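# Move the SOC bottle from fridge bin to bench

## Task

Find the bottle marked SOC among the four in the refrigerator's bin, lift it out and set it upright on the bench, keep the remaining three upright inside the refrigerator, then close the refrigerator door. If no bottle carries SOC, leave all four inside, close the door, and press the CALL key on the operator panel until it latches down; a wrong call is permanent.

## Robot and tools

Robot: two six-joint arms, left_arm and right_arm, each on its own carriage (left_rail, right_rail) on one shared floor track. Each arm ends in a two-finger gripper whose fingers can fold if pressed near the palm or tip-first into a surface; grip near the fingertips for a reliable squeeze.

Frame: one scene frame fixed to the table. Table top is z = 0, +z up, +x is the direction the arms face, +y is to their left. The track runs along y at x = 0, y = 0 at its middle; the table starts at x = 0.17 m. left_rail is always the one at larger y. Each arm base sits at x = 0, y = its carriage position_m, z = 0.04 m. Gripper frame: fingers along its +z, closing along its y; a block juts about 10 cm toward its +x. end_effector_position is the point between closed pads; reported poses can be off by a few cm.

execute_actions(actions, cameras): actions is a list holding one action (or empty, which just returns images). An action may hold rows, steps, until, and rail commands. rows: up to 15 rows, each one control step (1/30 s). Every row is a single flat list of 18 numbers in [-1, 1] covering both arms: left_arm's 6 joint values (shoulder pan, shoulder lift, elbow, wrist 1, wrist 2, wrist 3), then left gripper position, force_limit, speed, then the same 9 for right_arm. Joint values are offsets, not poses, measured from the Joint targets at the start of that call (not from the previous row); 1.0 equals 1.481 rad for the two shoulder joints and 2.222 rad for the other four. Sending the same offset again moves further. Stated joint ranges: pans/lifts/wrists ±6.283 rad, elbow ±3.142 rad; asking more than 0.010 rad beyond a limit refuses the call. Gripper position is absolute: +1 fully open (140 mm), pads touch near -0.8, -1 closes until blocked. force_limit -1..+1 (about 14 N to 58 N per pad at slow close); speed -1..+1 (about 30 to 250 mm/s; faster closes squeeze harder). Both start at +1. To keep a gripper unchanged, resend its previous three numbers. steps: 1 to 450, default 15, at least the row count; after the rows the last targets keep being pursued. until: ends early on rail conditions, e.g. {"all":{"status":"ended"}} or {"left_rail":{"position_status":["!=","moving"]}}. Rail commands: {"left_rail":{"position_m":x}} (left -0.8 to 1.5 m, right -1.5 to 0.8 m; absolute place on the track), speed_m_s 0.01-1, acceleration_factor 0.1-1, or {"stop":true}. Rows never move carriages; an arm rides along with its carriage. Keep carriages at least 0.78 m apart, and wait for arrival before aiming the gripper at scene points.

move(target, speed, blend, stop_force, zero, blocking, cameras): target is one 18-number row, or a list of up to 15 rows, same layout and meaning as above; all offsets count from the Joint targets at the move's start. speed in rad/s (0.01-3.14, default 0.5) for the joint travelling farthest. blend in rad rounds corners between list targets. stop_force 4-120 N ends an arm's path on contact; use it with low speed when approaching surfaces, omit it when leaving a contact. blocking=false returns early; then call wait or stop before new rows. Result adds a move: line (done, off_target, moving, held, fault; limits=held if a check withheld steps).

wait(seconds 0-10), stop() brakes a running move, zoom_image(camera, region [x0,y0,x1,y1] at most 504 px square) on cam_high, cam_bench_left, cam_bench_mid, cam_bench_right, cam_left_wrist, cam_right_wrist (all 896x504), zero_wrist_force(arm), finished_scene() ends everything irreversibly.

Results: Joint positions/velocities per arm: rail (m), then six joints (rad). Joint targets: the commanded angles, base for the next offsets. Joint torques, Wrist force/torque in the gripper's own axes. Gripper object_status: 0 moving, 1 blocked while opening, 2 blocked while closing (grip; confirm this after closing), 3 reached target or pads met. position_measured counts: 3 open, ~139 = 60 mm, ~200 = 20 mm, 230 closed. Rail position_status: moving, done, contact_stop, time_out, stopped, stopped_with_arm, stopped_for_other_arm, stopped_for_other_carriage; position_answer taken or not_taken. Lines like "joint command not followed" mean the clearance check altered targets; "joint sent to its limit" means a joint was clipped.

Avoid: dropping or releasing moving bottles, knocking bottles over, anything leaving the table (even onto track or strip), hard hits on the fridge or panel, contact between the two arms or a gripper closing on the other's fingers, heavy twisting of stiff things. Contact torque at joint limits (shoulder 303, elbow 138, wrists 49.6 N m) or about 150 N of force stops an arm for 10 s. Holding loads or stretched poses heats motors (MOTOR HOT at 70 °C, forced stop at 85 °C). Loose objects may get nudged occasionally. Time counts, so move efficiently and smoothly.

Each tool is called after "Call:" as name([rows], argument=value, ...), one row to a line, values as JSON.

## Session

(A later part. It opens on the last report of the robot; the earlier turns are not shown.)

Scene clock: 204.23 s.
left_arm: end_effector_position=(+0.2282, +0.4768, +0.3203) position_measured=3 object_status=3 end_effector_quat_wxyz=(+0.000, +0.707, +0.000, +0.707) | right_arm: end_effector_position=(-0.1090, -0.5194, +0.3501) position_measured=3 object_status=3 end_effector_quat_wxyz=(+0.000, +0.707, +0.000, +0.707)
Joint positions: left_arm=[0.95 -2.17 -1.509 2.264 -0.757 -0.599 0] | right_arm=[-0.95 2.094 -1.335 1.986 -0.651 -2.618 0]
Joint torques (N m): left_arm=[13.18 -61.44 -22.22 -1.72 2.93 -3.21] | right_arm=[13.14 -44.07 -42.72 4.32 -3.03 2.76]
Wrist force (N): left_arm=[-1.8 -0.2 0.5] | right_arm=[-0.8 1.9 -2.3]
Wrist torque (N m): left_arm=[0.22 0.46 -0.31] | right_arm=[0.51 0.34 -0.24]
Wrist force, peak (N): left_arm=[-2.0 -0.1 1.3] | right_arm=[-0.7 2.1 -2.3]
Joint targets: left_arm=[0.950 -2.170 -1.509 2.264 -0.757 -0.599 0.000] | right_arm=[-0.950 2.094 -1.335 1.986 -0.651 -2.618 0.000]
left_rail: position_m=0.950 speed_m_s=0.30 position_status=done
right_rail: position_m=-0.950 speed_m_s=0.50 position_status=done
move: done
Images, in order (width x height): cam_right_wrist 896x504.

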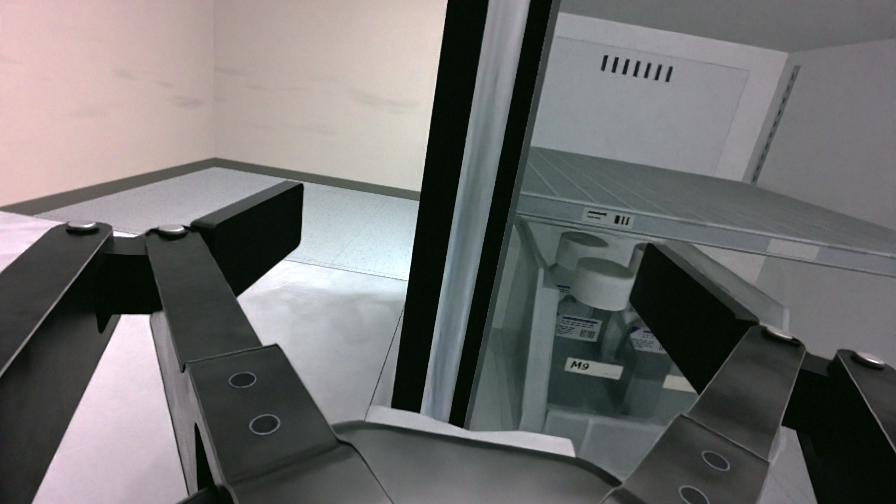

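Call:
execute_actions([
  {"rows":[[0,0,0,0,0,0,-1,-0.3,-1,0,0,0,0,0,0,1,1,1]],"steps":170},
], cameras=["cam_right_wrist"])

Scene clock: 214.87 s.
left_arm: end_effector_position=(+0.2282, +0.4768, +0.3203) position_measured=209 object_status=2 end_effector_quat_wxyz=(+0.000, +0.707, +0.000, +0.707) | right_arm: end_effector_position=(-0.1090, -0.5194, +0.3501) position_measured=3 object_status=3 end_effector_quat_wxyz=(+0.000, +0.707, +0.000, +0.707)
Joint positions: left_arm=[0.95 -2.17 -1.509 2.264 -0.757 -0.599 0] | right_arm=[-0.95 2.094 -1.335 1.986 -0.651 -2.618 0]
Joint torques (N m): left_arm=[2.6 -44.77 -45.64 -1.66 18.38 -3] | right_arm=[11.64 -43.25 -41.44 4.24 -2.92 2.25]
Wrist force (N): left_arm=[2.4 -41.7 -17.4] | right_arm=[-0.6 1.9 -2.1]
Wrist torque (N m): left_arm=[1.70 0.55 -0.35] | right_arm=[0.51 0.31 -0.25]
Wrist force, peak (N): left_arm=[2.5 -42.1 -17.8] | right_arm=[-0.7 2.0 -2.6]
Joint targets: left_arm=[0.950 -2.170 -1.509 2.264 -0.757 -0.599 0.000] | right_arm=[-0.950 2.094 -1.335 1.986 -0.651 -2.618 0.000]
left_rail: position_m=0.950 speed_m_s=0.30 position_status=done
right_rail: position_m=-0.950 speed_m_s=0.50 position_status=done
Images, in order (width x height): cam_right_wrist 896x504.

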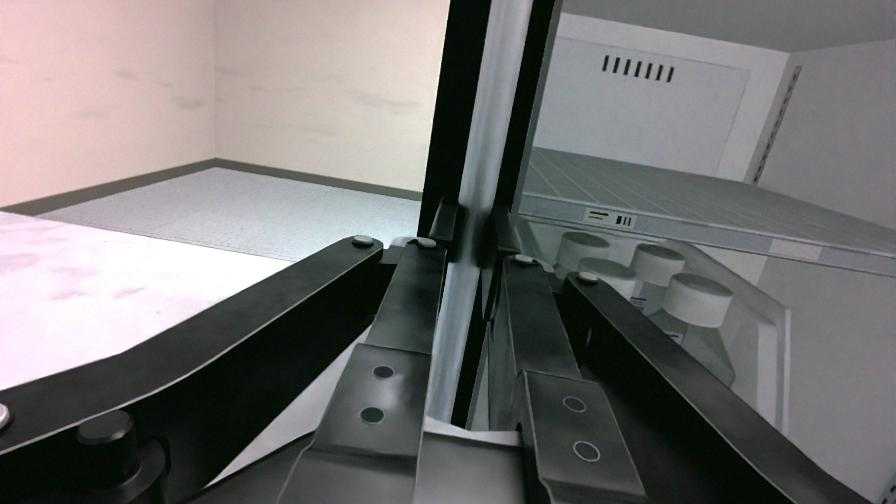

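Call:
execute_actions([
  {"left_rail":{"position_m":0.951,"speed_m_s":0.02,"acceleration_factor":0.2},"steps":60,"until":{"left_rail":{"position_status":["!=","moving"]}}},
])

Scene clock: 218.83 s.
left_arm: end_effector_position=(+0.2282, +0.4776, +0.3203) position_measured=209 object_status=2 end_effector_quat_wxyz=(+0.001, +0.707, +0.000, +0.707) | right_arm: end_effector_position=(-0.1090, -0.5194, +0.3501) position_measured=3 object_status=3 end_effector_quat_wxyz=(+0.000, +0.707, +0.000, +0.707)
Joint positions: left_arm=[0.951 -2.17 -1.509 2.264 -0.757 -0.599 0] | right_arm=[-0.95 2.094 -1.335 1.986 -0.651 -2.618 0]
Joint torques (N m): left_arm=[-5.21 -20.11 -38.53 -1.73 1.58 -2.96] | right_arm=[11.58 -43.43 -42.02 4.51 -3.09 2.52]
Wrist force (N): left_arm=[1.1 -10.6 -3.0] | right_arm=[-0.6 1.9 -2.1]
Wrist torque (N m): left_arm=[0.70 0.49 -0.36] | right_arm=[0.53 0.29 -0.24]
Wrist force, peak (N): left_arm=[2.5 -42.2 -18.0] | right_arm=[-0.7 2.3 -2.4]
Joint targets: left_arm=[0.951 -2.170 -1.509 2.264 -0.757 -0.599 0.000] | right_arm=[-0.950 2.094 -1.335 1.986 -0.651 -2.618 0.000]
Tool commands: left_gripper/position=-1.0 left_gripper/force_limit=-0.3 left_gripper/speed=-1.0 right_gripper/position=+1.0 right_gripper/force_limit=+1.0 right_gripper/speed=+1.0
left_rail: position_m=0.951 speed_m_s=0.02 position_status=done
right_rail: position_m=-0.950 speed_m_s=0.50 position_status=done

Call:
execute_actions([
  {"rows":[[0,0,0,0,0,0,-0.98,0.5,-1,0,0,0,0,0,0,1,1,1]],"steps":45},
])

Call:
move(target=[-0.0164,0.00673,-0.00493,0.00044,-0.01094,0,-0.98,0.5,-1,0,0,0,0,0,0,1,1,1], speed=0.05, cameras=["cam_right_wrist"])

Scene clock: 228.03 s.
left_arm: end_effector_position=(+0.2282, +0.4778, +0.3203) position_measured=211 object_status=2 end_effector_quat_wxyz=(+0.000, +0.707, +0.000, +0.707) | right_arm: end_effector_position=(-0.1090, -0.5194, +0.3501) position_measured=3 object_status=3 end_effector_quat_wxyz=(+0.000, +0.707, +0.000, +0.707)
Joint positions: left_arm=[0.951 -2.17 -1.509 2.264 -0.757 -0.599 0] | right_arm=[-0.95 2.094 -1.335 1.986 -0.651 -2.618 0]
Joint torques (N m): left_arm=[-2.21 -44.17 -25.75 -2.02 1.53 -2.42] | right_arm=[12.43 -43.62 -41.34 4.34 -3.04 2.68]
Wrist force (N): left_arm=[1.7 -7.6 -5.6] | right_arm=[-0.7 1.8 -2.1]
Wrist torque (N m): left_arm=[0.51 0.53 -0.37] | right_arm=[0.49 0.31 -0.24]
Wrist force, peak (N): left_arm=[1.0 -10.5 -3.0] | right_arm=[-0.9 2.2 -2.3]
Joint targets: left_arm=[0.951 -2.170 -1.509 2.264 -0.757 -0.599 0.000] | right_arm=[-0.950 2.094 -1.335 1.986 -0.651 -2.618 0.000]
left_rail: position_m=0.951 speed_m_s=0.02 position_status=done
right_rail: position_m=-0.950 speed_m_s=0.50 position_status=done

Scene clock: 228.93 s.
left_arm: end_effector_position=(+0.2132, +0.4754, +0.3203) position_measured=211 object_status=2 end_effector_quat_wxyz=(+0.000, +0.707, +0.000, +0.707) | right_arm: end_effector_position=(-0.1090, -0.5194, +0.3501) position_measured=3 object_status=3 end_effector_quat_wxyz=(+0.000, +0.707, +0.000, +0.707)
Joint positions: left_arm=[0.951 -2.194 -1.499 2.254 -0.756 -0.623 0] | right_arm=[-0.95 2.094 -1.335 1.986 -0.651 -2.618 0]
Joint torques (N m): left_arm=[-16.94 -21.13 -42.29 3.81 2.31 -1.91] | right_arm=[12.15 -43.3 -41.41 4.41 -2.92 2.5]
Wrist force (N): left_arm=[1.2 -12.5 0.5] | right_arm=[-0.8 2.0 -2.0]
Wrist torque (N m): left_arm=[0.94 0.46 -0.39] | right_arm=[0.55 0.34 -0.25]
Wrist force, peak (N): left_arm=[1.4 -9.0 14.9] | right_arm=[-0.6 2.1 -2.3]
Joint targets: left_arm=[0.951 -2.194 -1.499 2.253 -0.756 -0.623 0.000] | right_arm=[-0.950 2.094 -1.335 1.986 -0.651 -2.618 0.000]
left_rail: position_m=0.951 speed_m_s=0.02 position_status=done
right_rail: position_m=-0.950 speed_m_s=0.50 position_status=done
move: done
Images, in order (width x height): cam_right_wrist 896x504.

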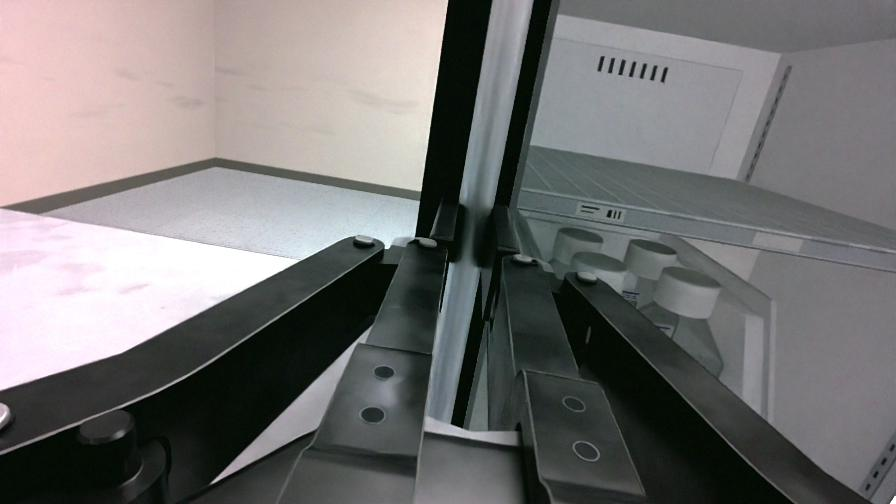

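Call:
move([
  [-0.02242,0.0118,-0.00878,0.00092,-0.01494,0,-0.98,0.5,-1,0,0,0,0,0,0,1,1,1],
  [-0.05353,0.03521,-0.02685,0.00338,-0.03568,0,-0.98,0.5,-1,0,0,0,0,0,0,1,1,1],
], speed=0.08, blend=0.005, stop_force=40, cameras=["cam_right_wrist"])

Scene clock: 239.83 s.
left_arm: end_effector_position=(+0.1532, +0.4605, +0.3203) position_measured=211 object_status=2 end_effector_quat_wxyz=(+0.000, +0.707, +0.000, +0.707) | right_arm: end_effector_position=(-0.1090, -0.5194, +0.3501) position_measured=3 object_status=3 end_effector_quat_wxyz=(+0.000, +0.707, +0.000, +0.707)
Joint positions: left_arm=[0.951 -2.274 -1.447 2.194 -0.748 -0.703 0] | right_arm=[-0.95 2.094 -1.335 1.986 -0.651 -2.618 0]
Joint torques (N m): left_arm=[-11.73 -25.5 -48.03 1.62 13.67 -2.09] | right_arm=[11.2 -43.51 -41.28 4.32 -2.98 2.49]
Wrist force (N): left_arm=[5.0 -41.2 -10.9] | right_arm=[-0.7 2.0 -2.4]
Wrist torque (N m): left_arm=[1.82 0.49 -0.40] | right_arm=[0.54 0.31 -0.25]
Wrist force, peak (N): left_arm=[0.2 -56.3 -14.0] | right_arm=[-0.8 2.1 -2.5]
Joint targets: left_arm=[0.951 -2.274 -1.447 2.194 -0.748 -0.703 0.000] | right_arm=[-0.950 2.094 -1.335 1.986 -0.651 -2.618 0.000]
left_rail: position_m=0.951 speed_m_s=0.02 position_status=done
right_rail: position_m=-0.950 speed_m_s=0.50 position_status=done
move: done
Images, in order (width x height): cam_right_wrist 896x504.

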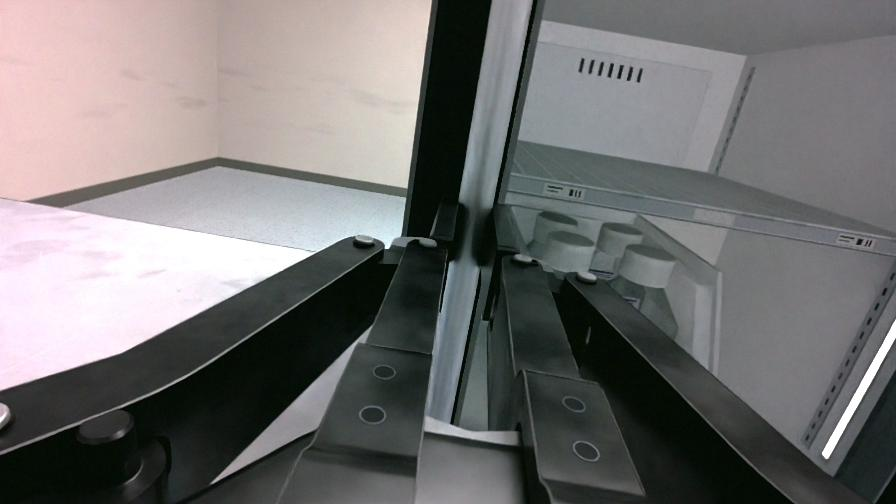

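Call:
move([
  [-0.0261,0.0256,-0.02063,0.00356,-0.0174,0,-0.98,0.5,-1,0,0,0,0,0,0,1,1,1],
  [-0.04427,0.05535,-0.04573,0.00884,-0.02951,0,-0.98,0.5,-1,0,0,0,0,0,0,1,1,1],
], speed=0.08, blend=0.005, stop_force=50, cameras=["cam_right_wrist"])

Scene clock: 248.13 s.
left_arm: end_effector_position=(+0.0818, +0.4328, +0.3203) position_measured=211 object_status=2 end_effector_quat_wxyz=(+0.000, +0.707, +0.000, +0.707) | right_arm: end_effector_position=(-0.1090, -0.5194, +0.3501) position_measured=3 object_status=3 end_effector_quat_wxyz=(+0.000, +0.707, +0.000, +0.707)
Joint positions: left_arm=[0.951 -2.339 -1.365 2.092 -0.729 -0.768 0] | right_arm=[-0.95 2.094 -1.335 1.986 -0.651 -2.618 0]
Joint torques (N m): left_arm=[-8.32 -34.09 -39 3.66 1.74 -1.73] | right_arm=[11.55 -42.83 -40.83 4.25 -2.94 2.43]
Wrist force (N): left_arm=[4.7 -12.4 -4.3] | right_arm=[-0.4 1.9 -2.2]
Wrist torque (N m): left_arm=[0.93 0.48 -0.39] | right_arm=[0.52 0.25 -0.24]
Wrist force, peak (N): left_arm=[0.2 -49.9 -14.9] | right_arm=[-0.9 2.0 -2.6]
Joint targets: left_arm=[0.951 -2.339 -1.365 2.092 -0.729 -0.768 0.000] | right_arm=[-0.950 2.094 -1.335 1.986 -0.651 -2.618 0.000]
left_rail: position_m=0.951 speed_m_s=0.02 position_status=done
right_rail: position_m=-0.950 speed_m_s=0.50 position_status=done
move: done
Images, in order (width x height): cam_right_wrist 896x504.

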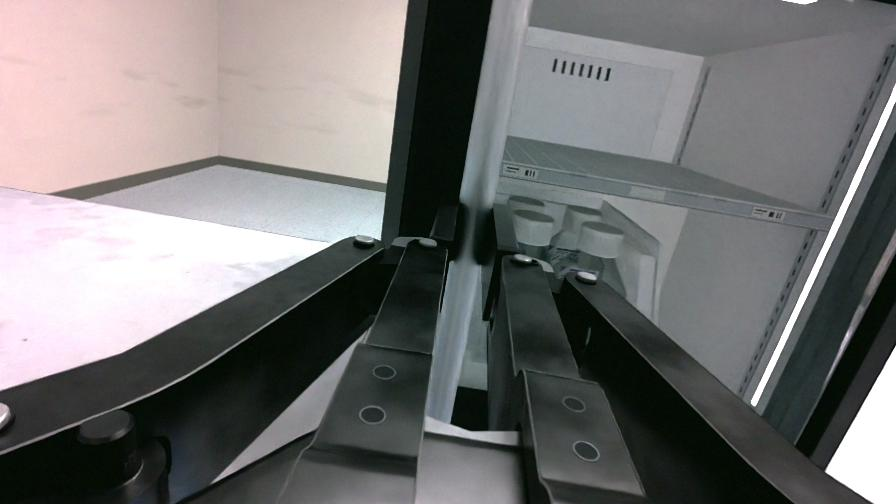

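Call:
move([
  [0.00101,0.05401,-0.04850,0.01250,-0.02289,0,-0.98,0.5,-1,0,0,0,0,0,0,1,1,1],
  [0.00637,0.11518,-0.10760,0.03083,-0.04288,0,-0.98,0.5,-1,0,0,0,0,0,0,1,1,1],
  [0.01724,0.17747,-0.17182,0.05354,-0.05920,0,-0.98,0.5,-1,0,0,0,0,0,0,1,1,1],
  [0.02810,0.23683,-0.23637,0.07852,-0.06768,0,-0.98,0.5,-1,0,0,0,0,0,0,1,1,1],
  [0.04271,0.29887,-0.30666,0.10746,-0.07365,0,-0.98,0.5,-1,0,0,0,0,0,0,1,1,1],
  [0.06381,0.36935,-0.38978,0.14361,-0.08315,0,-0.98,0.5,-1,0,0,0,0,0,0,1,1,1],
], speed=0.15, blend=0.01, stop_force=60, cameras=["cam_right_wrist","cam_left_wrist"])

Scene clock: 274.83 s.
left_arm: end_effector_position=(-0.1255, +0.1988, +0.3206) position_measured=211 object_status=2 end_effector_quat_wxyz=(-0.098, +0.701, +0.099, +0.700) | right_arm: end_effector_position=(-0.1090, -0.5194, +0.3501) position_measured=3 object_status=3 end_effector_quat_wxyz=(+0.000, +0.707, +0.000, +0.707)
Joint positions: left_arm=[0.951 -2.245 -0.818 1.226 -0.409 -0.953 0] | right_arm=[-0.95 2.094 -1.335 1.986 -0.651 -2.618 0]
Joint torques (N m): left_arm=[14.2 -79.65 -40 0.35 -1.8 -0.43] | right_arm=[11.37 -44.38 -40.79 4.24 -2.92 2.56]
Wrist force (N): left_arm=[16.9 -3.1 -1.2] | right_arm=[-0.7 2.0 -2.4]
Wrist torque (N m): left_arm=[0.63 0.79 -0.44] | right_arm=[0.54 0.31 -0.25]
Wrist force, peak (N): left_arm=[-8.8 -38.0 -21.3] | right_arm=[-0.6 2.2 -2.6]
Joint targets: left_arm=[0.951 -2.245 -0.818 1.226 -0.409 -0.953 0.000] | right_arm=[-0.950 2.094 -1.335 1.986 -0.651 -2.618 0.000]
left_rail: position_m=0.951 speed_m_s=0.02 position_status=done
right_rail: position_m=-0.950 speed_m_s=0.50 position_status=done
move: done
Images, in order (width x height): cam_left_wrist 896x504, cam_right_wrist 896x504.

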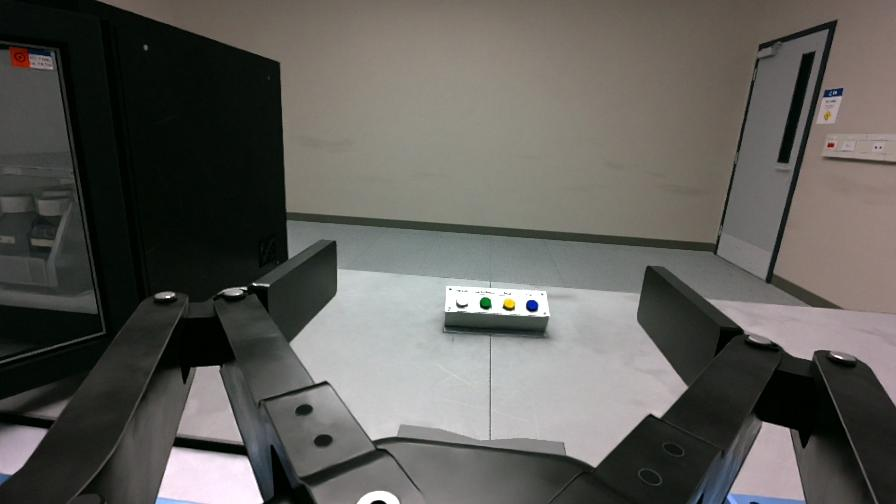

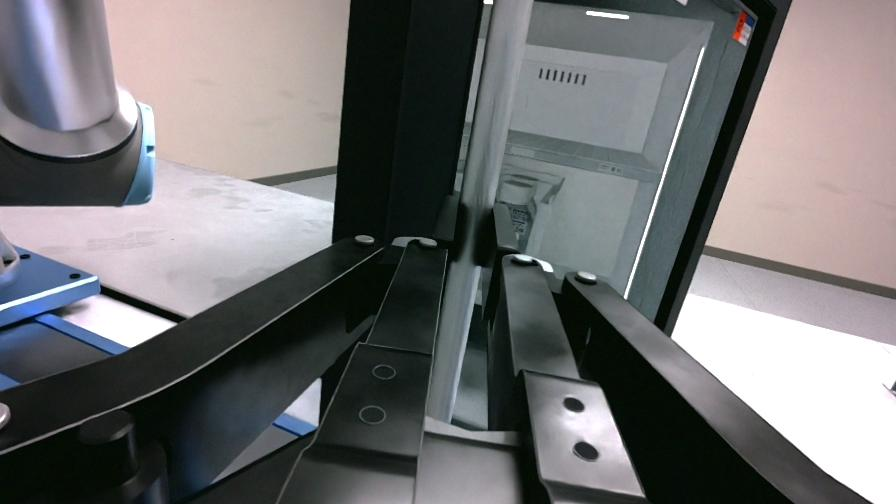

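Call:
execute_actions([
  {"right_rail":{"position_m":-1.2,"speed_m_s":0.5,"acceleration_factor":0.5},"steps":100,"until":{"right_rail":{"position_status":["!=","moving"]}}},
])

Call:
move([
  [0.01265,0.06086,-0.07406,0.03350,0.00844,0,-0.98,0.5,-1,0,0,0,0,0,0,1,1,1],
  [0.02159,0.11525,-0.14176,0.06495,0.03010,0,-0.98,0.5,-1,0,0,0,0,0,0,1,1,1],
  [0.03362,0.17458,-0.21707,0.10071,0.05383,0,-0.98,0.5,-1,0,0,0,0,0,0,1,1,1],
  [0.04504,0.22617,-0.28383,0.13308,0.06929,0,-0.98,0.5,-1,0,0,0,0,0,0,1,1,1],
], speed=0.15, blend=0.01, stop_force=50, cameras=["cam_right_wrist","cam_bench_mid"])

Scene clock: 293.80 s.
left_arm: end_effector_position=(-0.1255, +0.1988, +0.3206) position_measured=211 object_status=2 end_effector_quat_wxyz=(-0.098, +0.701, +0.099, +0.700) | right_arm: end_effector_position=(-0.1090, -0.7694, +0.3500) position_measured=3 object_status=3 end_effector_quat_wxyz=(+0.000, +0.707, +0.000, +0.707)
Joint positions: left_arm=[0.951 -2.245 -0.818 1.226 -0.409 -0.953 0] | right_arm=[-1.2 2.094 -1.335 1.986 -0.651 -2.618 0]
Joint torques (N m): left_arm=[11.4 -81.42 -38.05 0.34 -1.04 -0.55] | right_arm=[11.74 -62.07 -40.45 4.1 -2.08 2.66]
Wrist force (N): left_arm=[16.9 -2.5 -1.2] | right_arm=[-0.7 1.7 -2.2]
Wrist torque (N m): left_arm=[0.69 0.75 -0.44] | right_arm=[0.46 0.31 -0.25]
Wrist force, peak (N): left_arm=[17.5 -2.5 -1.2] | right_arm=[-0.6 3.1 -2.4]
Joint targets: left_arm=[0.951 -2.245 -0.818 1.226 -0.409 -0.953 0.000] | right_arm=[-1.200 2.094 -1.335 1.986 -0.651 -2.618 0.000]
Tool commands: left_gripper/position=-0.98 left_gripper/force_limit=+0.5 left_gripper/speed=-1.0 right_gripper/position=+1.0 right_gripper/force_limit=+1.0 right_gripper/speed=+1.0
left_rail: position_m=0.951 speed_m_s=0.02 position_status=done
right_rail: position_m=-1.200 speed_m_s=0.50 position_status=done

Scene clock: 299.20 s.
left_arm: end_effector_position=(-0.1565, +0.0044, +0.3208) position_measured=211 object_status=2 end_effector_quat_wxyz=(-0.067, +0.704, +0.068, +0.704) | right_arm: end_effector_position=(-0.1090, -0.7694, +0.3501) position_measured=3 object_status=3 end_effector_quat_wxyz=(+0.000, +0.707, +0.000, +0.707)
Joint positions: left_arm=[0.951 -2.178 -0.483 0.595 -0.114 -0.799 0] | right_arm=[-1.2 2.094 -1.335 1.986 -0.651 -2.618 0]
Joint torques (N m): left_arm=[12.33 -106.66 -43.84 3.09 3.32 0.09] | right_arm=[11.79 -73.94 -40.89 4.1 1.28 2.47]
Wrist force (N): left_arm=[9.9 -0.8 0.3] | right_arm=[-0.5 2.3 -2.4]
Wrist torque (N m): left_arm=[0.69 0.59 -0.49] | right_arm=[0.61 0.27 -0.25]
Wrist force, peak (N): left_arm=[17.1 -2.8 -0.8] | right_arm=[-0.7 2.2 -2.5]
Joint targets: left_arm=[0.951 -2.178 -0.483 0.595 -0.114 -0.799 0.000] | right_arm=[-1.200 2.094 -1.335 1.986 -0.651 -2.618 0.000]
left_rail: position_m=0.951 speed_m_s=0.02 position_status=done
right_rail: position_m=-1.200 speed_m_s=0.50 position_status=done
move: done
Images, in order (width x height): cam_bench_mid 896x504, cam_right_wrist 896x504.

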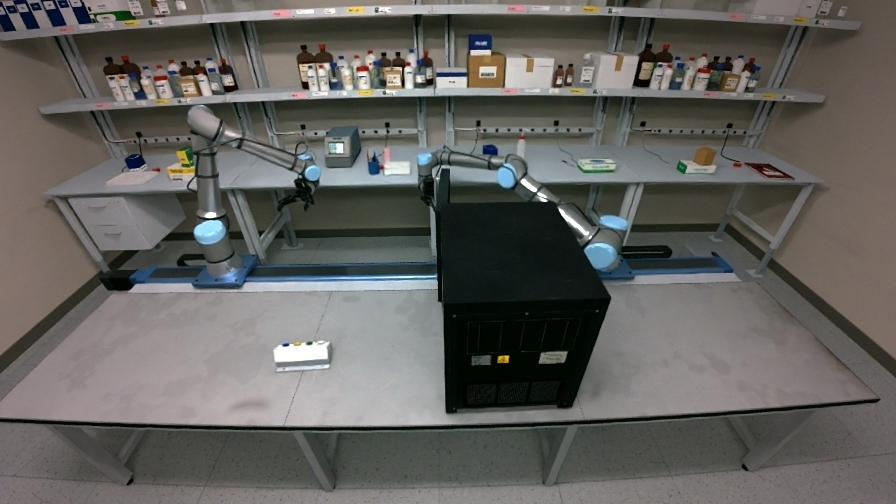

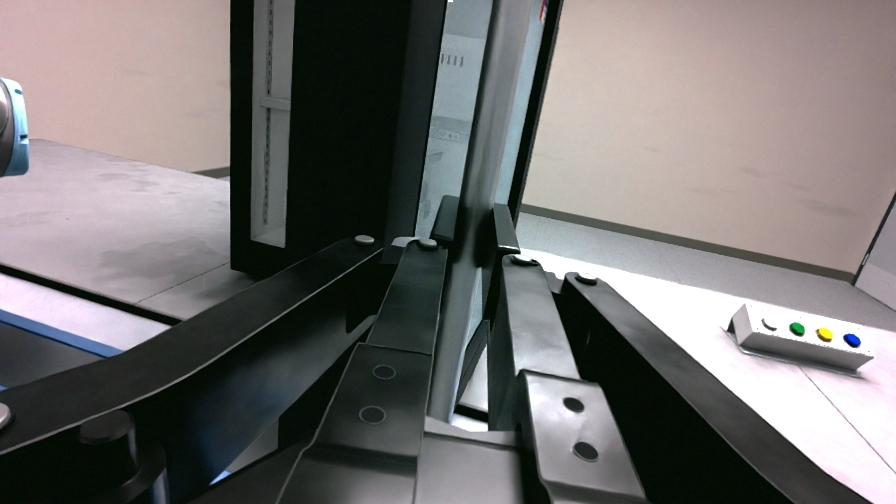

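Call:
execute_actions([
  {"rows":[[0,0,0,0,0,0,-0.5,-1,-1,0,0,0,0,0,0,1,1,1]],"steps":45},
], cameras=["cam_right_wrist"])

Scene clock: 309.53 s.
left_arm: end_effector_position=(-0.1565, +0.0044, +0.3208) position_measured=192 object_status=3 end_effector_quat_wxyz=(-0.067, +0.704, +0.068, +0.704) | right_arm: end_effector_position=(-0.1090, -0.7694, +0.3501) position_measured=3 object_status=3 end_effector_quat_wxyz=(+0.000, +0.707, +0.000, +0.707)
Joint positions: left_arm=[0.951 -2.178 -0.483 0.595 -0.114 -0.799 0] | right_arm=[-1.2 2.094 -1.335 1.986 -0.651 -2.618 0]
Joint torques (N m): left_arm=[6.47 -155.4 -43.48 2.55 -2.52 0.75] | right_arm=[10.04 -74.06 -40.86 4.16 2.11 2.61]
Wrist force (N): left_arm=[1.4 1.1 0.8] | right_arm=[-0.7 1.9 -2.2]
Wrist torque (N m): left_arm=[0.57 -0.36 -0.29] | right_arm=[0.52 0.33 -0.25]
Wrist force, peak (N): left_arm=[10.4 -1.1 0.0] | right_arm=[-0.6 2.1 -2.5]
Joint targets: left_arm=[0.951 -2.178 -0.483 0.595 -0.114 -0.799 0.000] | right_arm=[-1.200 2.094 -1.335 1.986 -0.651 -2.618 0.000]
left_rail: position_m=0.951 speed_m_s=0.02 position_status=done
right_rail: position_m=-1.200 speed_m_s=0.50 position_status=done
Images, in order (width x height): cam_right_wrist 896x504.

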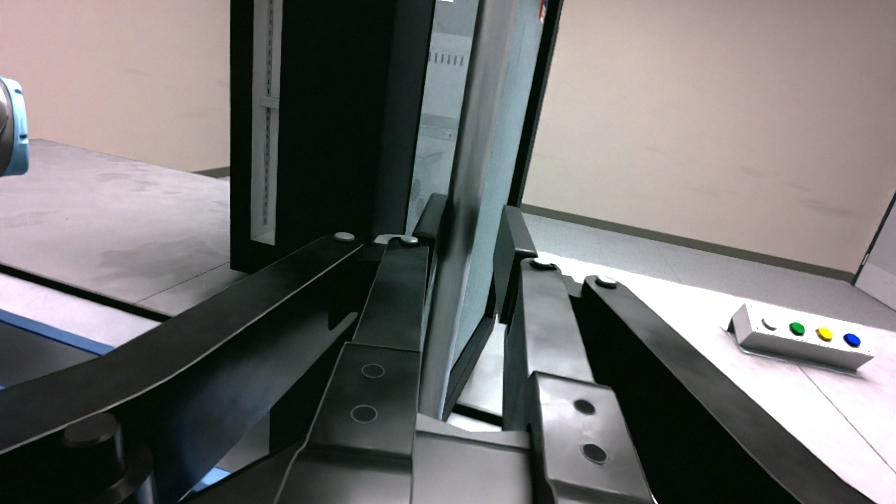

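Call:
execute_actions([
  {"left_rail":{"position_m":0.955,"speed_m_s":0.05,"acceleration_factor":0.3},"steps":60,"until":{"left_rail":{"position_status":["!=","moving"]}}},
])

Call:
move(target=[-0.0207,0.0721,-0.09502,0.04696,-0.01379,0,-0.5,-1,-1,0,0,0,0,0,0,1,1,1], speed=0.12, stop_force=25, cameras=["cam_right_wrist"])

Scene clock: 314.20 s.
left_arm: end_effector_position=(-0.1565, +0.0084, +0.3208) position_measured=192 object_status=3 end_effector_quat_wxyz=(-0.067, +0.704, +0.068, +0.704) | right_arm: end_effector_position=(-0.1090, -0.7694, +0.3501) position_measured=3 object_status=3 end_effector_quat_wxyz=(+0.000, +0.707, +0.000, +0.707)
Joint positions: left_arm=[0.955 -2.178 -0.483 0.595 -0.114 -0.799 0] | right_arm=[-1.2 2.094 -1.335 1.986 -0.651 -2.618 0]
Joint torques (N m): left_arm=[-4.46 -150.67 -39.45 2.44 -2.12 0.89] | right_arm=[9.51 -72.15 -40.33 3.82 2.2 2.74]
Wrist force (N): left_arm=[1.3 -0.3 1.3] | right_arm=[-0.5 2.1 -2.2]
Wrist torque (N m): left_arm=[0.62 -0.32 -0.30] | right_arm=[0.56 0.28 -0.24]
Wrist force, peak (N): left_arm=[1.3 2.4 0.4] | right_arm=[-0.6 2.1 -2.6]
Joint targets: left_arm=[0.955 -2.178 -0.483 0.595 -0.114 -0.799 0.000] | right_arm=[-1.200 2.094 -1.335 1.986 -0.651 -2.618 0.000]
Tool commands: left_gripper/position=-0.5 left_gripper/force_limit=-1.0 left_gripper/speed=-1.0 right_gripper/position=+1.0 right_gripper/force_limit=+1.0 right_gripper/speed=+1.0
left_rail: position_m=0.955 speed_m_s=0.05 position_status=done
right_rail: position_m=-1.200 speed_m_s=0.50 position_status=done

Scene clock: 317.10 s.
left_arm: end_effector_position=(-0.2057, -0.0008, +0.3208) position_measured=192 object_status=3 end_effector_quat_wxyz=(-0.067, +0.704, +0.068, +0.704) | right_arm: end_effector_position=(-0.1090, -0.7694, +0.3501) position_measured=3 object_status=3 end_effector_quat_wxyz=(+0.000, +0.707, +0.000, +0.707)
Joint positions: left_arm=[0.955 -2.209 -0.376 0.384 -0.009 -0.83 0] | right_arm=[-1.2 2.094 -1.335 1.986 -0.651 -2.618 0]
Joint torques (N m): left_arm=[-10.98 -121.57 -47.8 5.84 -2.89 1.03] | right_arm=[8.23 -73.79 -40.61 3.86 2.35 2.94]
Wrist force (N): left_arm=[1.3 1.4 0.5] | right_arm=[-0.6 1.8 -2.3]
Wrist torque (N m): left_arm=[0.59 -0.33 -0.30] | right_arm=[0.50 0.29 -0.25]
Wrist force, peak (N): left_arm=[1.6 1.6 1.3] | right_arm=[-0.9 2.1 -2.5]
Joint targets: left_arm=[0.955 -2.209 -0.376 0.384 -0.009 -0.830 0.000] | right_arm=[-1.200 2.094 -1.335 1.986 -0.651 -2.618 0.000]
left_rail: position_m=0.955 speed_m_s=0.05 position_status=done
right_rail: position_m=-1.200 speed_m_s=0.50 position_status=done
move: done
Images, in order (width x height): cam_right_wrist 896x504.

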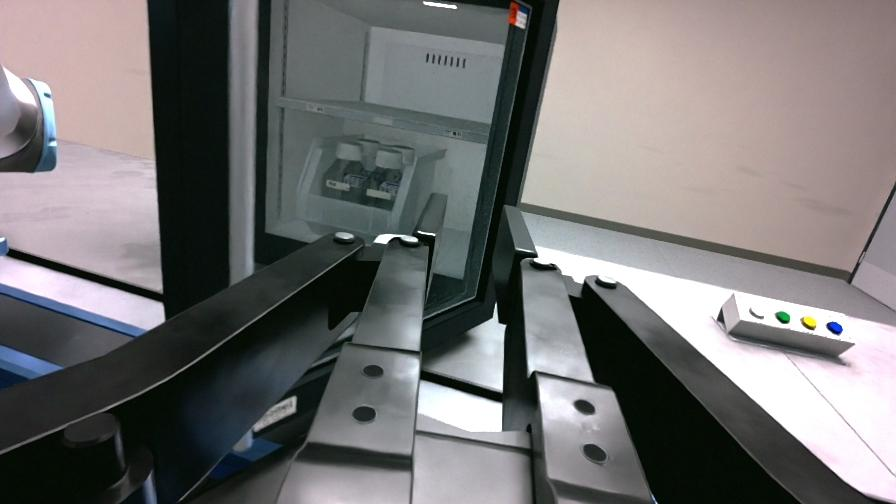

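Call:
wait(seconds=1, cameras=["cam_right_wrist","cam_left_wrist"])

Scene clock: 319.27 s.
left_arm: end_effector_position=(-0.2057, -0.0008, +0.3208) position_measured=192 object_status=3 end_effector_quat_wxyz=(-0.067, +0.704, +0.068, +0.704) | right_arm: end_effector_position=(-0.1090, -0.7694, +0.3501) position_measured=3 object_status=3 end_effector_quat_wxyz=(+0.000, +0.707, +0.000, +0.707)
Joint positions: left_arm=[0.955 -2.209 -0.376 0.384 -0.009 -0.83 0] | right_arm=[-1.2 2.094 -1.335 1.986 -0.651 -2.618 0]
Joint torques (N m): left_arm=[-8.24 -120.13 -49.06 5.67 -2.92 0.64] | right_arm=[8.32 -74.25 -40.69 3.95 2.37 2.91]
Wrist force (N): left_arm=[1.5 1.3 0.5] | right_arm=[-0.6 1.8 -2.2]
Wrist torque (N m): left_arm=[0.57 -0.36 -0.29] | right_arm=[0.49 0.31 -0.25]
Wrist force, peak (N): left_arm=[1.7 1.7 0.6] | right_arm=[-0.7 2.1 -2.5]
Joint targets: left_arm=[0.955 -2.209 -0.376 0.384 -0.009 -0.830 0.000] | right_arm=[-1.200 2.094 -1.335 1.986 -0.651 -2.618 0.000]
Tool commands: left_gripper/position=-0.5 left_gripper/force_limit=-1.0 left_gripper/speed=-1.0 right_gripper/position=+1.0 right_gripper/force_limit=+1.0 right_gripper/speed=+1.0
left_rail: position_m=0.955 speed_m_s=0.05 position_status=done
right_rail: position_m=-1.200 speed_m_s=0.50 position_status=done
wait: 1.00 s; at rest from the start
Images, in order (width x height): cam_left_wrist 896x504, cam_right_wrist 896x504.

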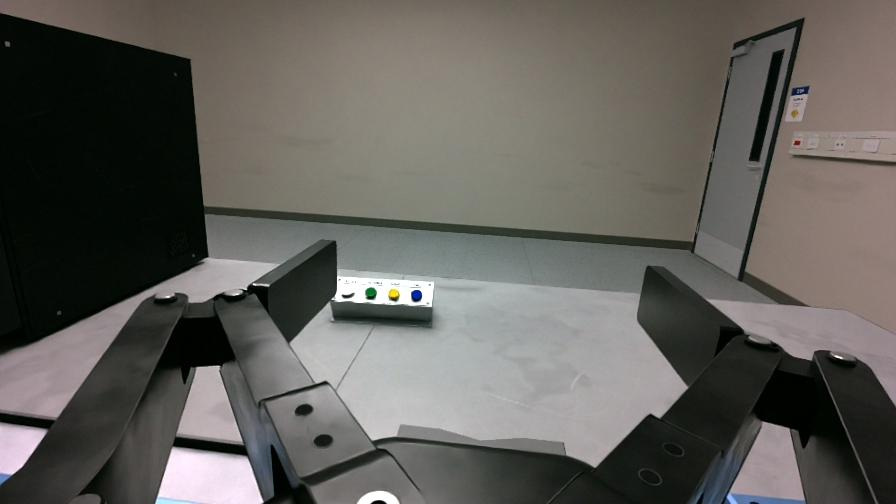

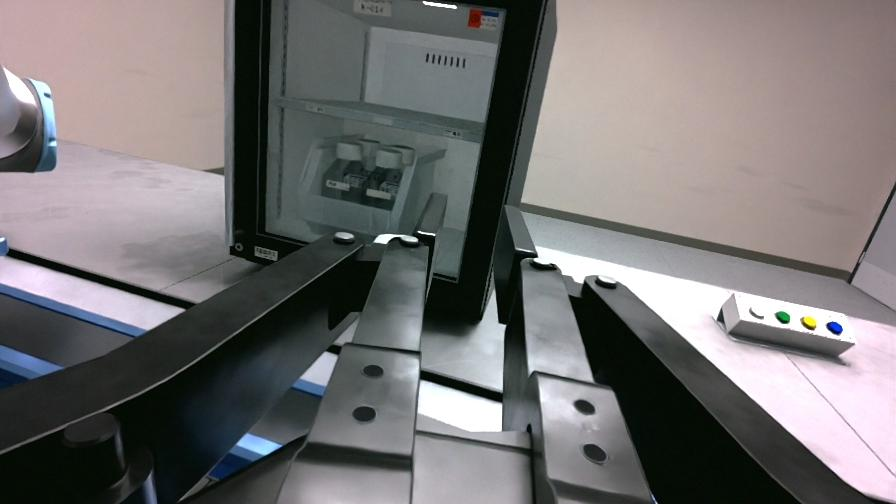

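Call:
zoom_image(camera="cam_left_wrist", region=[200, 210, 400, 410])

Call:
zoom_image(camera="cam_left_wrist", region=[600, 230, 800, 430])

Scaled by 2.520 from the camera's 896x504 image, which has a finer 1280x720 frame.

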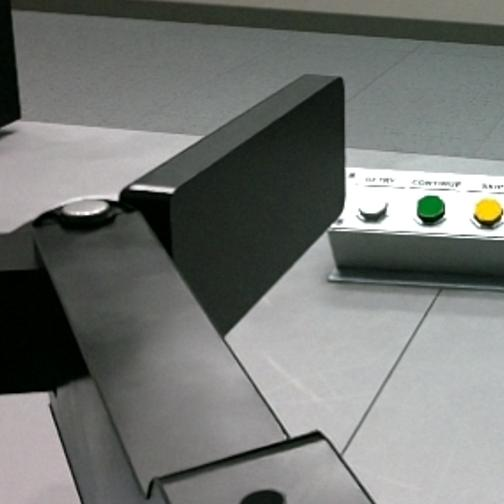

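Scaled by 2.520 from the camera's 896x504 image, which has a finer 1280x720 frame.

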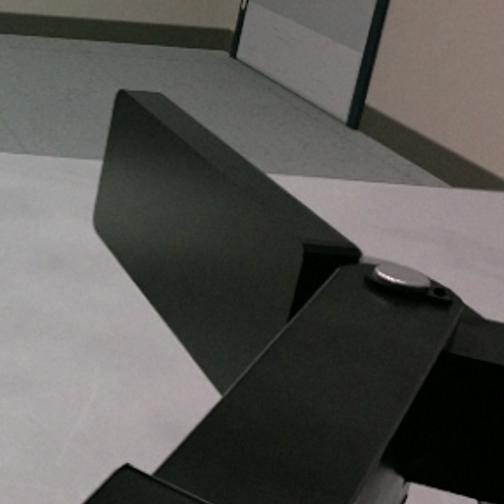

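Call:
move(target=[-0.158,-0.6948,0.7921,-0.3281,-0.01935,0,1,-1,-1,0,0,0,0,0,0,1,1,1], speed=0.7)

Call:
execute_actions([
  {"left_rail":{"position_m":1.35,"speed_m_s":0.4,"acceleration_factor":0.4},"right_rail":{"position_m":-0.55,"speed_m_s":0.4,"acceleration_factor":0.4},"steps":250,"until":{"all":{"status":"ended"}}},
], cameras=["cam_left_wrist","cam_right_wrist"])

Scene clock: 339.10 s.
left_arm: end_effector_position=(+0.0519, +0.4853, +0.3203) position_measured=3 object_status=0 end_effector_quat_wxyz=(+0.000, +0.707, +0.000, +0.707) | right_arm: end_effector_position=(-0.1090, -0.7694, +0.3501) position_measured=3 object_status=3 end_effector_quat_wxyz=(+0.000, +0.707, +0.000, +0.707)
Joint positions: left_arm=[0.955 -2.443 -1.405 2.144 -0.738 -0.873 0] | right_arm=[-1.2 2.094 -1.335 1.986 -0.651 -2.618 0]
Joint torques (N m): left_arm=[-7.79 -71.19 -22.49 -1.35 -3.03 0.9] | right_arm=[7.76 -73.4 -40.02 3.41 2.19 2.75]
Wrist force (N): left_arm=[1.1 1.3 0.3] | right_arm=[-0.4 1.9 -2.5]
Wrist torque (N m): left_arm=[0.56 -0.20 -0.30] | right_arm=[0.51 0.25 -0.25]
Wrist force, peak (N): left_arm=[1.1 2.4 0.6] | right_arm=[-0.5 2.3 -2.5]
Joint targets: left_arm=[0.955 -2.443 -1.405 2.144 -0.738 -0.873 0.000] | right_arm=[-1.200 2.094 -1.335 1.986 -0.651 -2.618 0.000]
left_rail: position_m=0.955 speed_m_s=0.05 position_status=done
right_rail: position_m=-1.200 speed_m_s=0.50 position_status=done
move: done

Scene clock: 341.83 s.
left_arm: end_effector_position=(+0.0519, +0.8803, +0.3203) position_measured=3 object_status=3 end_effector_quat_wxyz=(+0.000, +0.707, +0.000, +0.707) | right_arm: end_effector_position=(-0.1090, -0.1194, +0.3501) position_measured=3 object_status=3 end_effector_quat_wxyz=(+0.000, +0.707, +0.000, +0.707)
Joint positions: left_arm=[1.35 -2.443 -1.405 2.144 -0.738 -0.873 0] | right_arm=[-0.55 2.094 -1.335 1.986 -0.651 -2.618 0]
Joint torques (N m): left_arm=[2.21 -56 -34.31 2.68 -1.3 1.18] | right_arm=[7.72 -45.9 -40.37 3.67 1.88 2.74]
Wrist force (N): left_arm=[1.0 1.3 0.4] | right_arm=[-0.7 1.9 -2.3]
Wrist torque (N m): left_arm=[0.56 -0.18 -0.30] | right_arm=[0.51 0.31 -0.25]
Wrist force, peak (N): left_arm=[0.9 3.1 0.3] | right_arm=[-0.6 3.5 -2.3]
Joint targets: left_arm=[1.350 -2.443 -1.405 2.144 -0.738 -0.873 0.000] | right_arm=[-0.550 2.094 -1.335 1.986 -0.651 -2.618 0.000]
Tool commands: left_gripper/position=+1.0 left_gripper/force_limit=-1.0 left_gripper/speed=-1.0 right_gripper/position=+1.0 right_gripper/force_limit=+1.0 right_gripper/speed=+1.0
left_rail: position_m=1.350 speed_m_s=0.40 position_status=done
right_rail: position_m=-0.550 speed_m_s=0.40 position_status=done
Images, in order (width x height): cam_left_wrist 896x504, cam_right_wrist 896x504.

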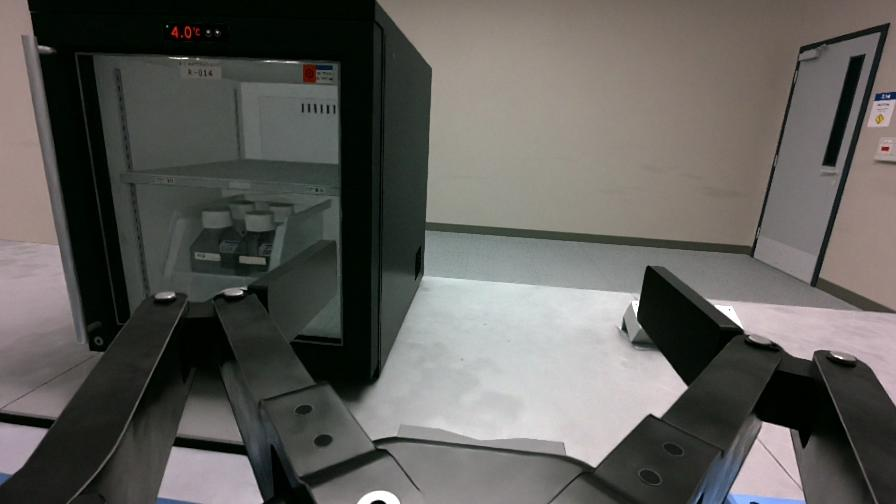

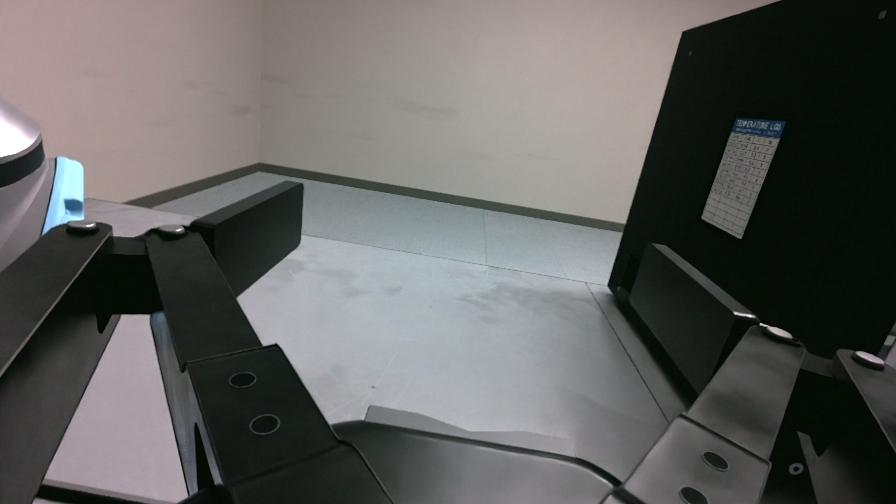

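Call:
move(target=[0,0,0,0,0,0,1,-1,-1,-0.33583,0.43156,-0.44184,0.1542,-0.22402,0,1,1,1], speed=0.5, cameras=["cam_left_wrist","cam_right_wrist"])

Scene clock: 348.30 s.
left_arm: end_effector_position=(+0.0519, +0.8803, +0.3203) position_measured=3 object_status=3 end_effector_quat_wxyz=(+0.000, +0.707, +0.000, +0.707) | right_arm: end_effector_position=(-0.1096, -0.0650, +0.3545) position_measured=3 object_status=3 end_effector_quat_wxyz=(+0.001, +0.707, +0.000, +0.707)
Joint positions: left_arm=[1.35 -2.443 -1.405 2.144 -0.738 -0.873 0] | right_arm=[-0.55 2.052 -1.282 1.905 -0.623 -2.659 0]
Joint torques (N m): left_arm=[5.76 -35.08 -35.36 5.22 2.33 1.07] | right_arm=[16.59 -81.22 -29.35 -1.56 2.43 2.6]
Wrist force (N): left_arm=[0.8 1.2 0.5] | right_arm=[-0.5 1.0 -2.6]
Wrist torque (N m): left_arm=[0.54 -0.15 -0.30] | right_arm=[0.24 0.15 -0.19]
Wrist force, peak (N): left_arm=[1.5 1.5 0.5] | right_arm=[1.7 -10.5 -5.3]
Joint targets: left_arm=[1.350 -2.443 -1.405 2.144 -0.738 -0.873 0.000] | right_arm=[-0.550 2.053 -1.282 1.906 -0.623 -2.659 0.000]
left_rail: position_m=1.350 speed_m_s=0.40 position_status=done
right_rail: position_m=-0.550 speed_m_s=0.40 position_status=done
move: held (right_arm; a check stopped the path); limits=held; right_arm: the elbow is farthest, 0.901 rad from its target
joint command not followed: on one or more control steps a check withheld the commanded joint targets of the right arm, and it was not sent them on those steps.
cause: the commanded joint targets, or the way to them, would bring two parts of the arm too close to each other (its gripper and another part of the arm, with joints 5 (wrist 1) to 7 (wrist 3) between them, 6 mm apart when it was first held).
Images, in order (width x height): cam_left_wrist 896x504, cam_right_wrist 896x504.

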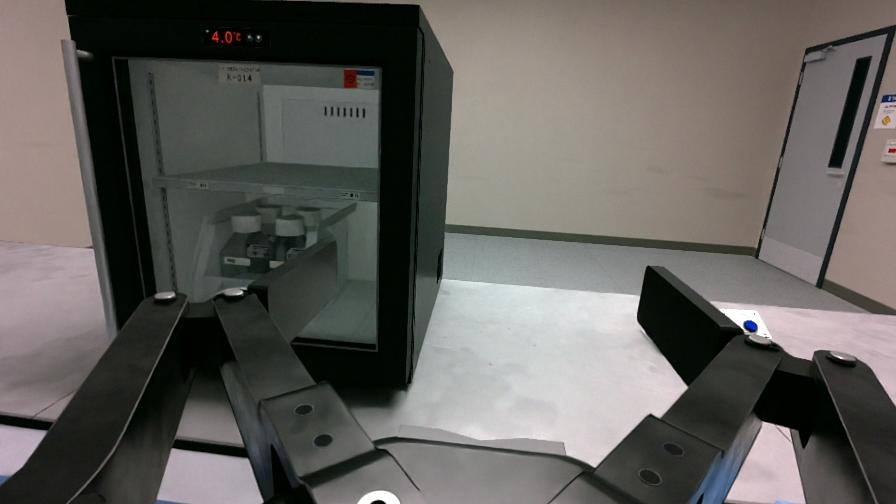

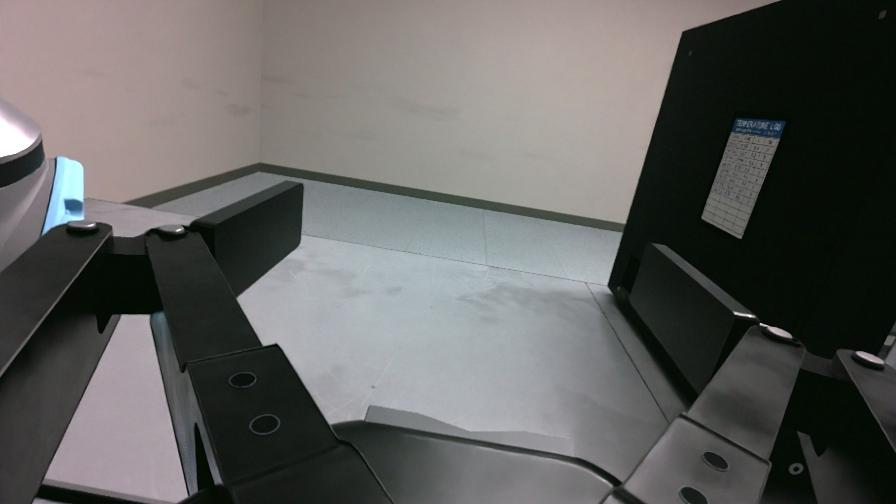

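Call:
move(target=[0,0,0,0,0,0,1,-1,-1,0.0277,-0.0358,0.036,-0.0126,0.01845,-0.9451,1,1,1], speed=1.0)

Call:
move(target=[0,0,0,0,0,0,1,-1,-1,0,0,0,0,0,-0.46877,1,1,1], speed=0.8)

Call:
move(target=[0,0,0,0,0,0,1,-1,-1,-0.33583,0.43156,-0.44184,0.1542,-0.22402,0,1,1,1], speed=0.5, cameras=["cam_left_wrist","cam_right_wrist"])

Scene clock: 360.07 s.
left_arm: end_effector_position=(+0.0519, +0.8803, +0.3203) position_measured=3 object_status=3 end_effector_quat_wxyz=(+0.000, +0.707, +0.000, +0.707) | right_arm: end_effector_position=(-0.1097, -0.0672, +0.3543) position_measured=3 object_status=3 end_effector_quat_wxyz=(+0.025, +0.707, +0.025, +0.707)
Joint positions: left_arm=[1.35 -2.443 -1.405 2.144 -0.738 -0.873 0] | right_arm=[-0.55 2.054 -1.284 1.908 -0.624 -2.657 -0.07]
Joint torques (N m): left_arm=[10.78 -33.82 -35.3 5.74 2.55 0.81] | right_arm=[-17.47 -50.02 -44.27 4.67 -3.1 3.01]
Wrist force (N): left_arm=[1.5 1.4 0.7] | right_arm=[-0.2 1.3 -2.8]
Wrist torque (N m): left_arm=[0.58 -0.29 -0.30] | right_arm=[0.26 0.11 -0.19]
Wrist force, peak (N): left_arm=[1.4 1.6 0.2] | right_arm=[-0.4 2.5 -3.0]
Joint targets: left_arm=[1.350 -2.443 -1.405 2.144 -0.738 -0.873 0.000] | right_arm=[-0.550 2.054 -1.284 1.908 -0.624 -2.657 -0.069]
left_rail: position_m=1.350 speed_m_s=0.40 position_status=done
right_rail: position_m=-0.550 speed_m_s=0.40 position_status=done
move: held (right_arm; a check stopped the path); limits=held; right_arm: the wrist 3 is farthest, 2.030 rad from its target
joint command not followed: on one or more control steps a check withheld the commanded joint targets of the right arm, and it was not sent them on those steps.
cause: the commanded joint targets, or the way to them, would bring two parts of the arm too close to each other (its gripper and another part of the arm, with joints 5 (wrist 1) to 7 (wrist 3) between them, 4 mm apart when it was first held).

Scene clock: 360.97 s.
left_arm: end_effector_position=(+0.0519, +0.8803, +0.3203) position_measured=3 object_status=3 end_effector_quat_wxyz=(+0.000, +0.707, +0.000, +0.707) | right_arm: end_effector_position=(-0.1096, -0.0672, +0.3543) position_measured=3 object_status=3 end_effector_quat_wxyz=(+0.037, +0.706, +0.036, +0.706)
Joint positions: left_arm=[1.35 -2.443 -1.405 2.144 -0.738 -0.873 0] | right_arm=[-0.55 2.054 -1.284 1.908 -0.624 -2.657 -0.102]
Joint torques (N m): left_arm=[7.46 -33.68 -35.52 4.65 2.59 1.24] | right_arm=[-18.21 -50.29 -43.31 4.47 -3.18 2.66]
Wrist force (N): left_arm=[1.0 1.5 0.6] | right_arm=[-0.3 1.3 -2.8]
Wrist torque (N m): left_arm=[0.59 -0.19 -0.31] | right_arm=[0.28 0.13 -0.18]
Wrist force, peak (N): left_arm=[1.2 1.5 0.7] | right_arm=[-0.4 1.6 -2.9]
Joint targets: left_arm=[1.350 -2.443 -1.405 2.144 -0.738 -0.873 0.000] | right_arm=[-0.550 2.054 -1.284 1.908 -0.624 -2.657 -0.101]
left_rail: position_m=1.350 speed_m_s=0.40 position_status=done
right_rail: position_m=-0.550 speed_m_s=0.40 position_status=done
move: held (right_arm; a check stopped the path); limits=held; right_arm: the wrist 3 is farthest, 1.009 rad from its target
joint command not followed: on one or more control steps a check withheld the commanded joint targets of the right arm, and it was not sent them on those steps.
cause: the commanded joint targets, or the way to them, would bring two parts of the arm too close to each other (its gripper and another part of the arm, with joints 5 (wrist 1) to 7 (wrist 3) between them, 4 mm apart when it was first held).

Scene clock: 361.60 s.
left_arm: end_effector_position=(+0.0519, +0.8803, +0.3203) position_measured=3 object_status=3 end_effector_quat_wxyz=(+0.000, +0.707, +0.000, +0.707) | right_arm: end_effector_position=(-0.1095, -0.0634, +0.3546) position_measured=3 object_status=3 end_effector_quat_wxyz=(+0.037, +0.706, +0.036, +0.706)
Joint positions: left_arm=[1.35 -2.443 -1.405 2.144 -0.738 -0.873 0] | right_arm=[-0.55 2.051 -1.28 1.903 -0.622 -2.66 -0.102]
Joint torques (N m): left_arm=[8.62 -35.48 -35.18 5.1 2.64 1.31] | right_arm=[16.15 -81.7 -29.15 -1.61 2.94 0.94]
Wrist force (N): left_arm=[1.1 1.3 0.3] | right_arm=[-0.4 1.3 -2.8]
Wrist torque (N m): left_arm=[0.54 -0.21 -0.30] | right_arm=[0.26 0.15 -0.17]
Wrist force, peak (N): left_arm=[1.1 1.4 0.3] | right_arm=[-0.8 -6.0 -1.7]
Joint targets: left_arm=[1.350 -2.443 -1.405 2.144 -0.738 -0.873 0.000] | right_arm=[-0.550 2.051 -1.280 1.903 -0.622 -2.660 -0.102]
left_rail: position_m=1.350 speed_m_s=0.40 position_status=done
right_rail: position_m=-0.550 speed_m_s=0.40 position_status=done
move: held (right_arm; a check stopped the path); limits=held; right_arm: the elbow is farthest, 0.977 rad from its target
joint command not followed: on one or more control steps a check withheld the commanded joint targets of the right arm, and it was not sent them on those steps.
cause: the commanded joint targets, or the way to them, would bring two parts of the arm too close to each other (its gripper and another part of the arm, with joints 5 (wrist 1) to 7 (wrist 3) between them, 3 mm apart when it was first held).
Images, in order (width x height): cam_left_wrist 896x504, cam_right_wrist 896x504.

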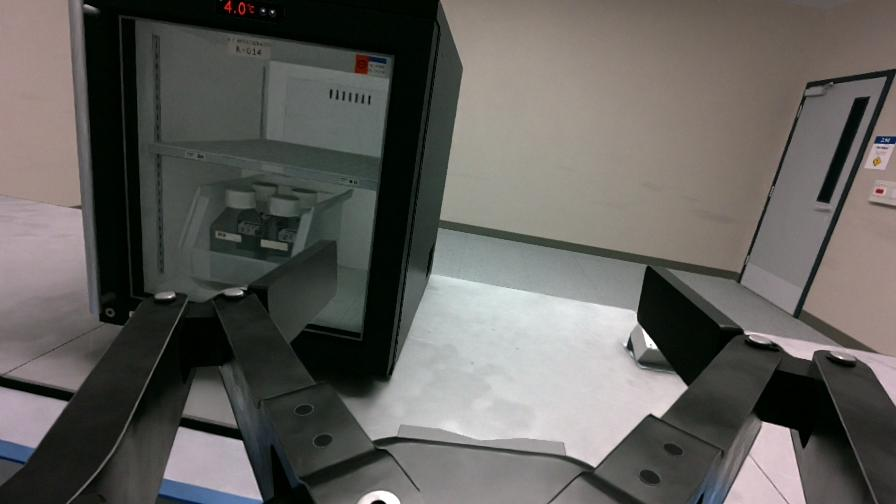

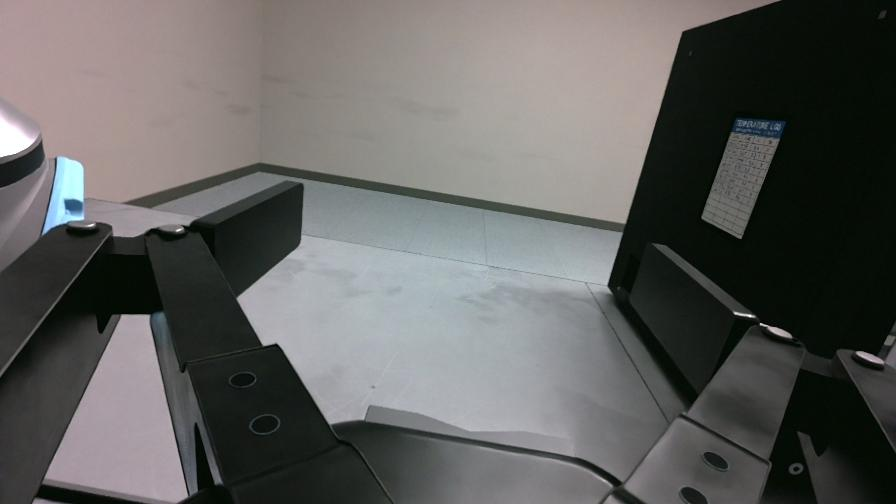

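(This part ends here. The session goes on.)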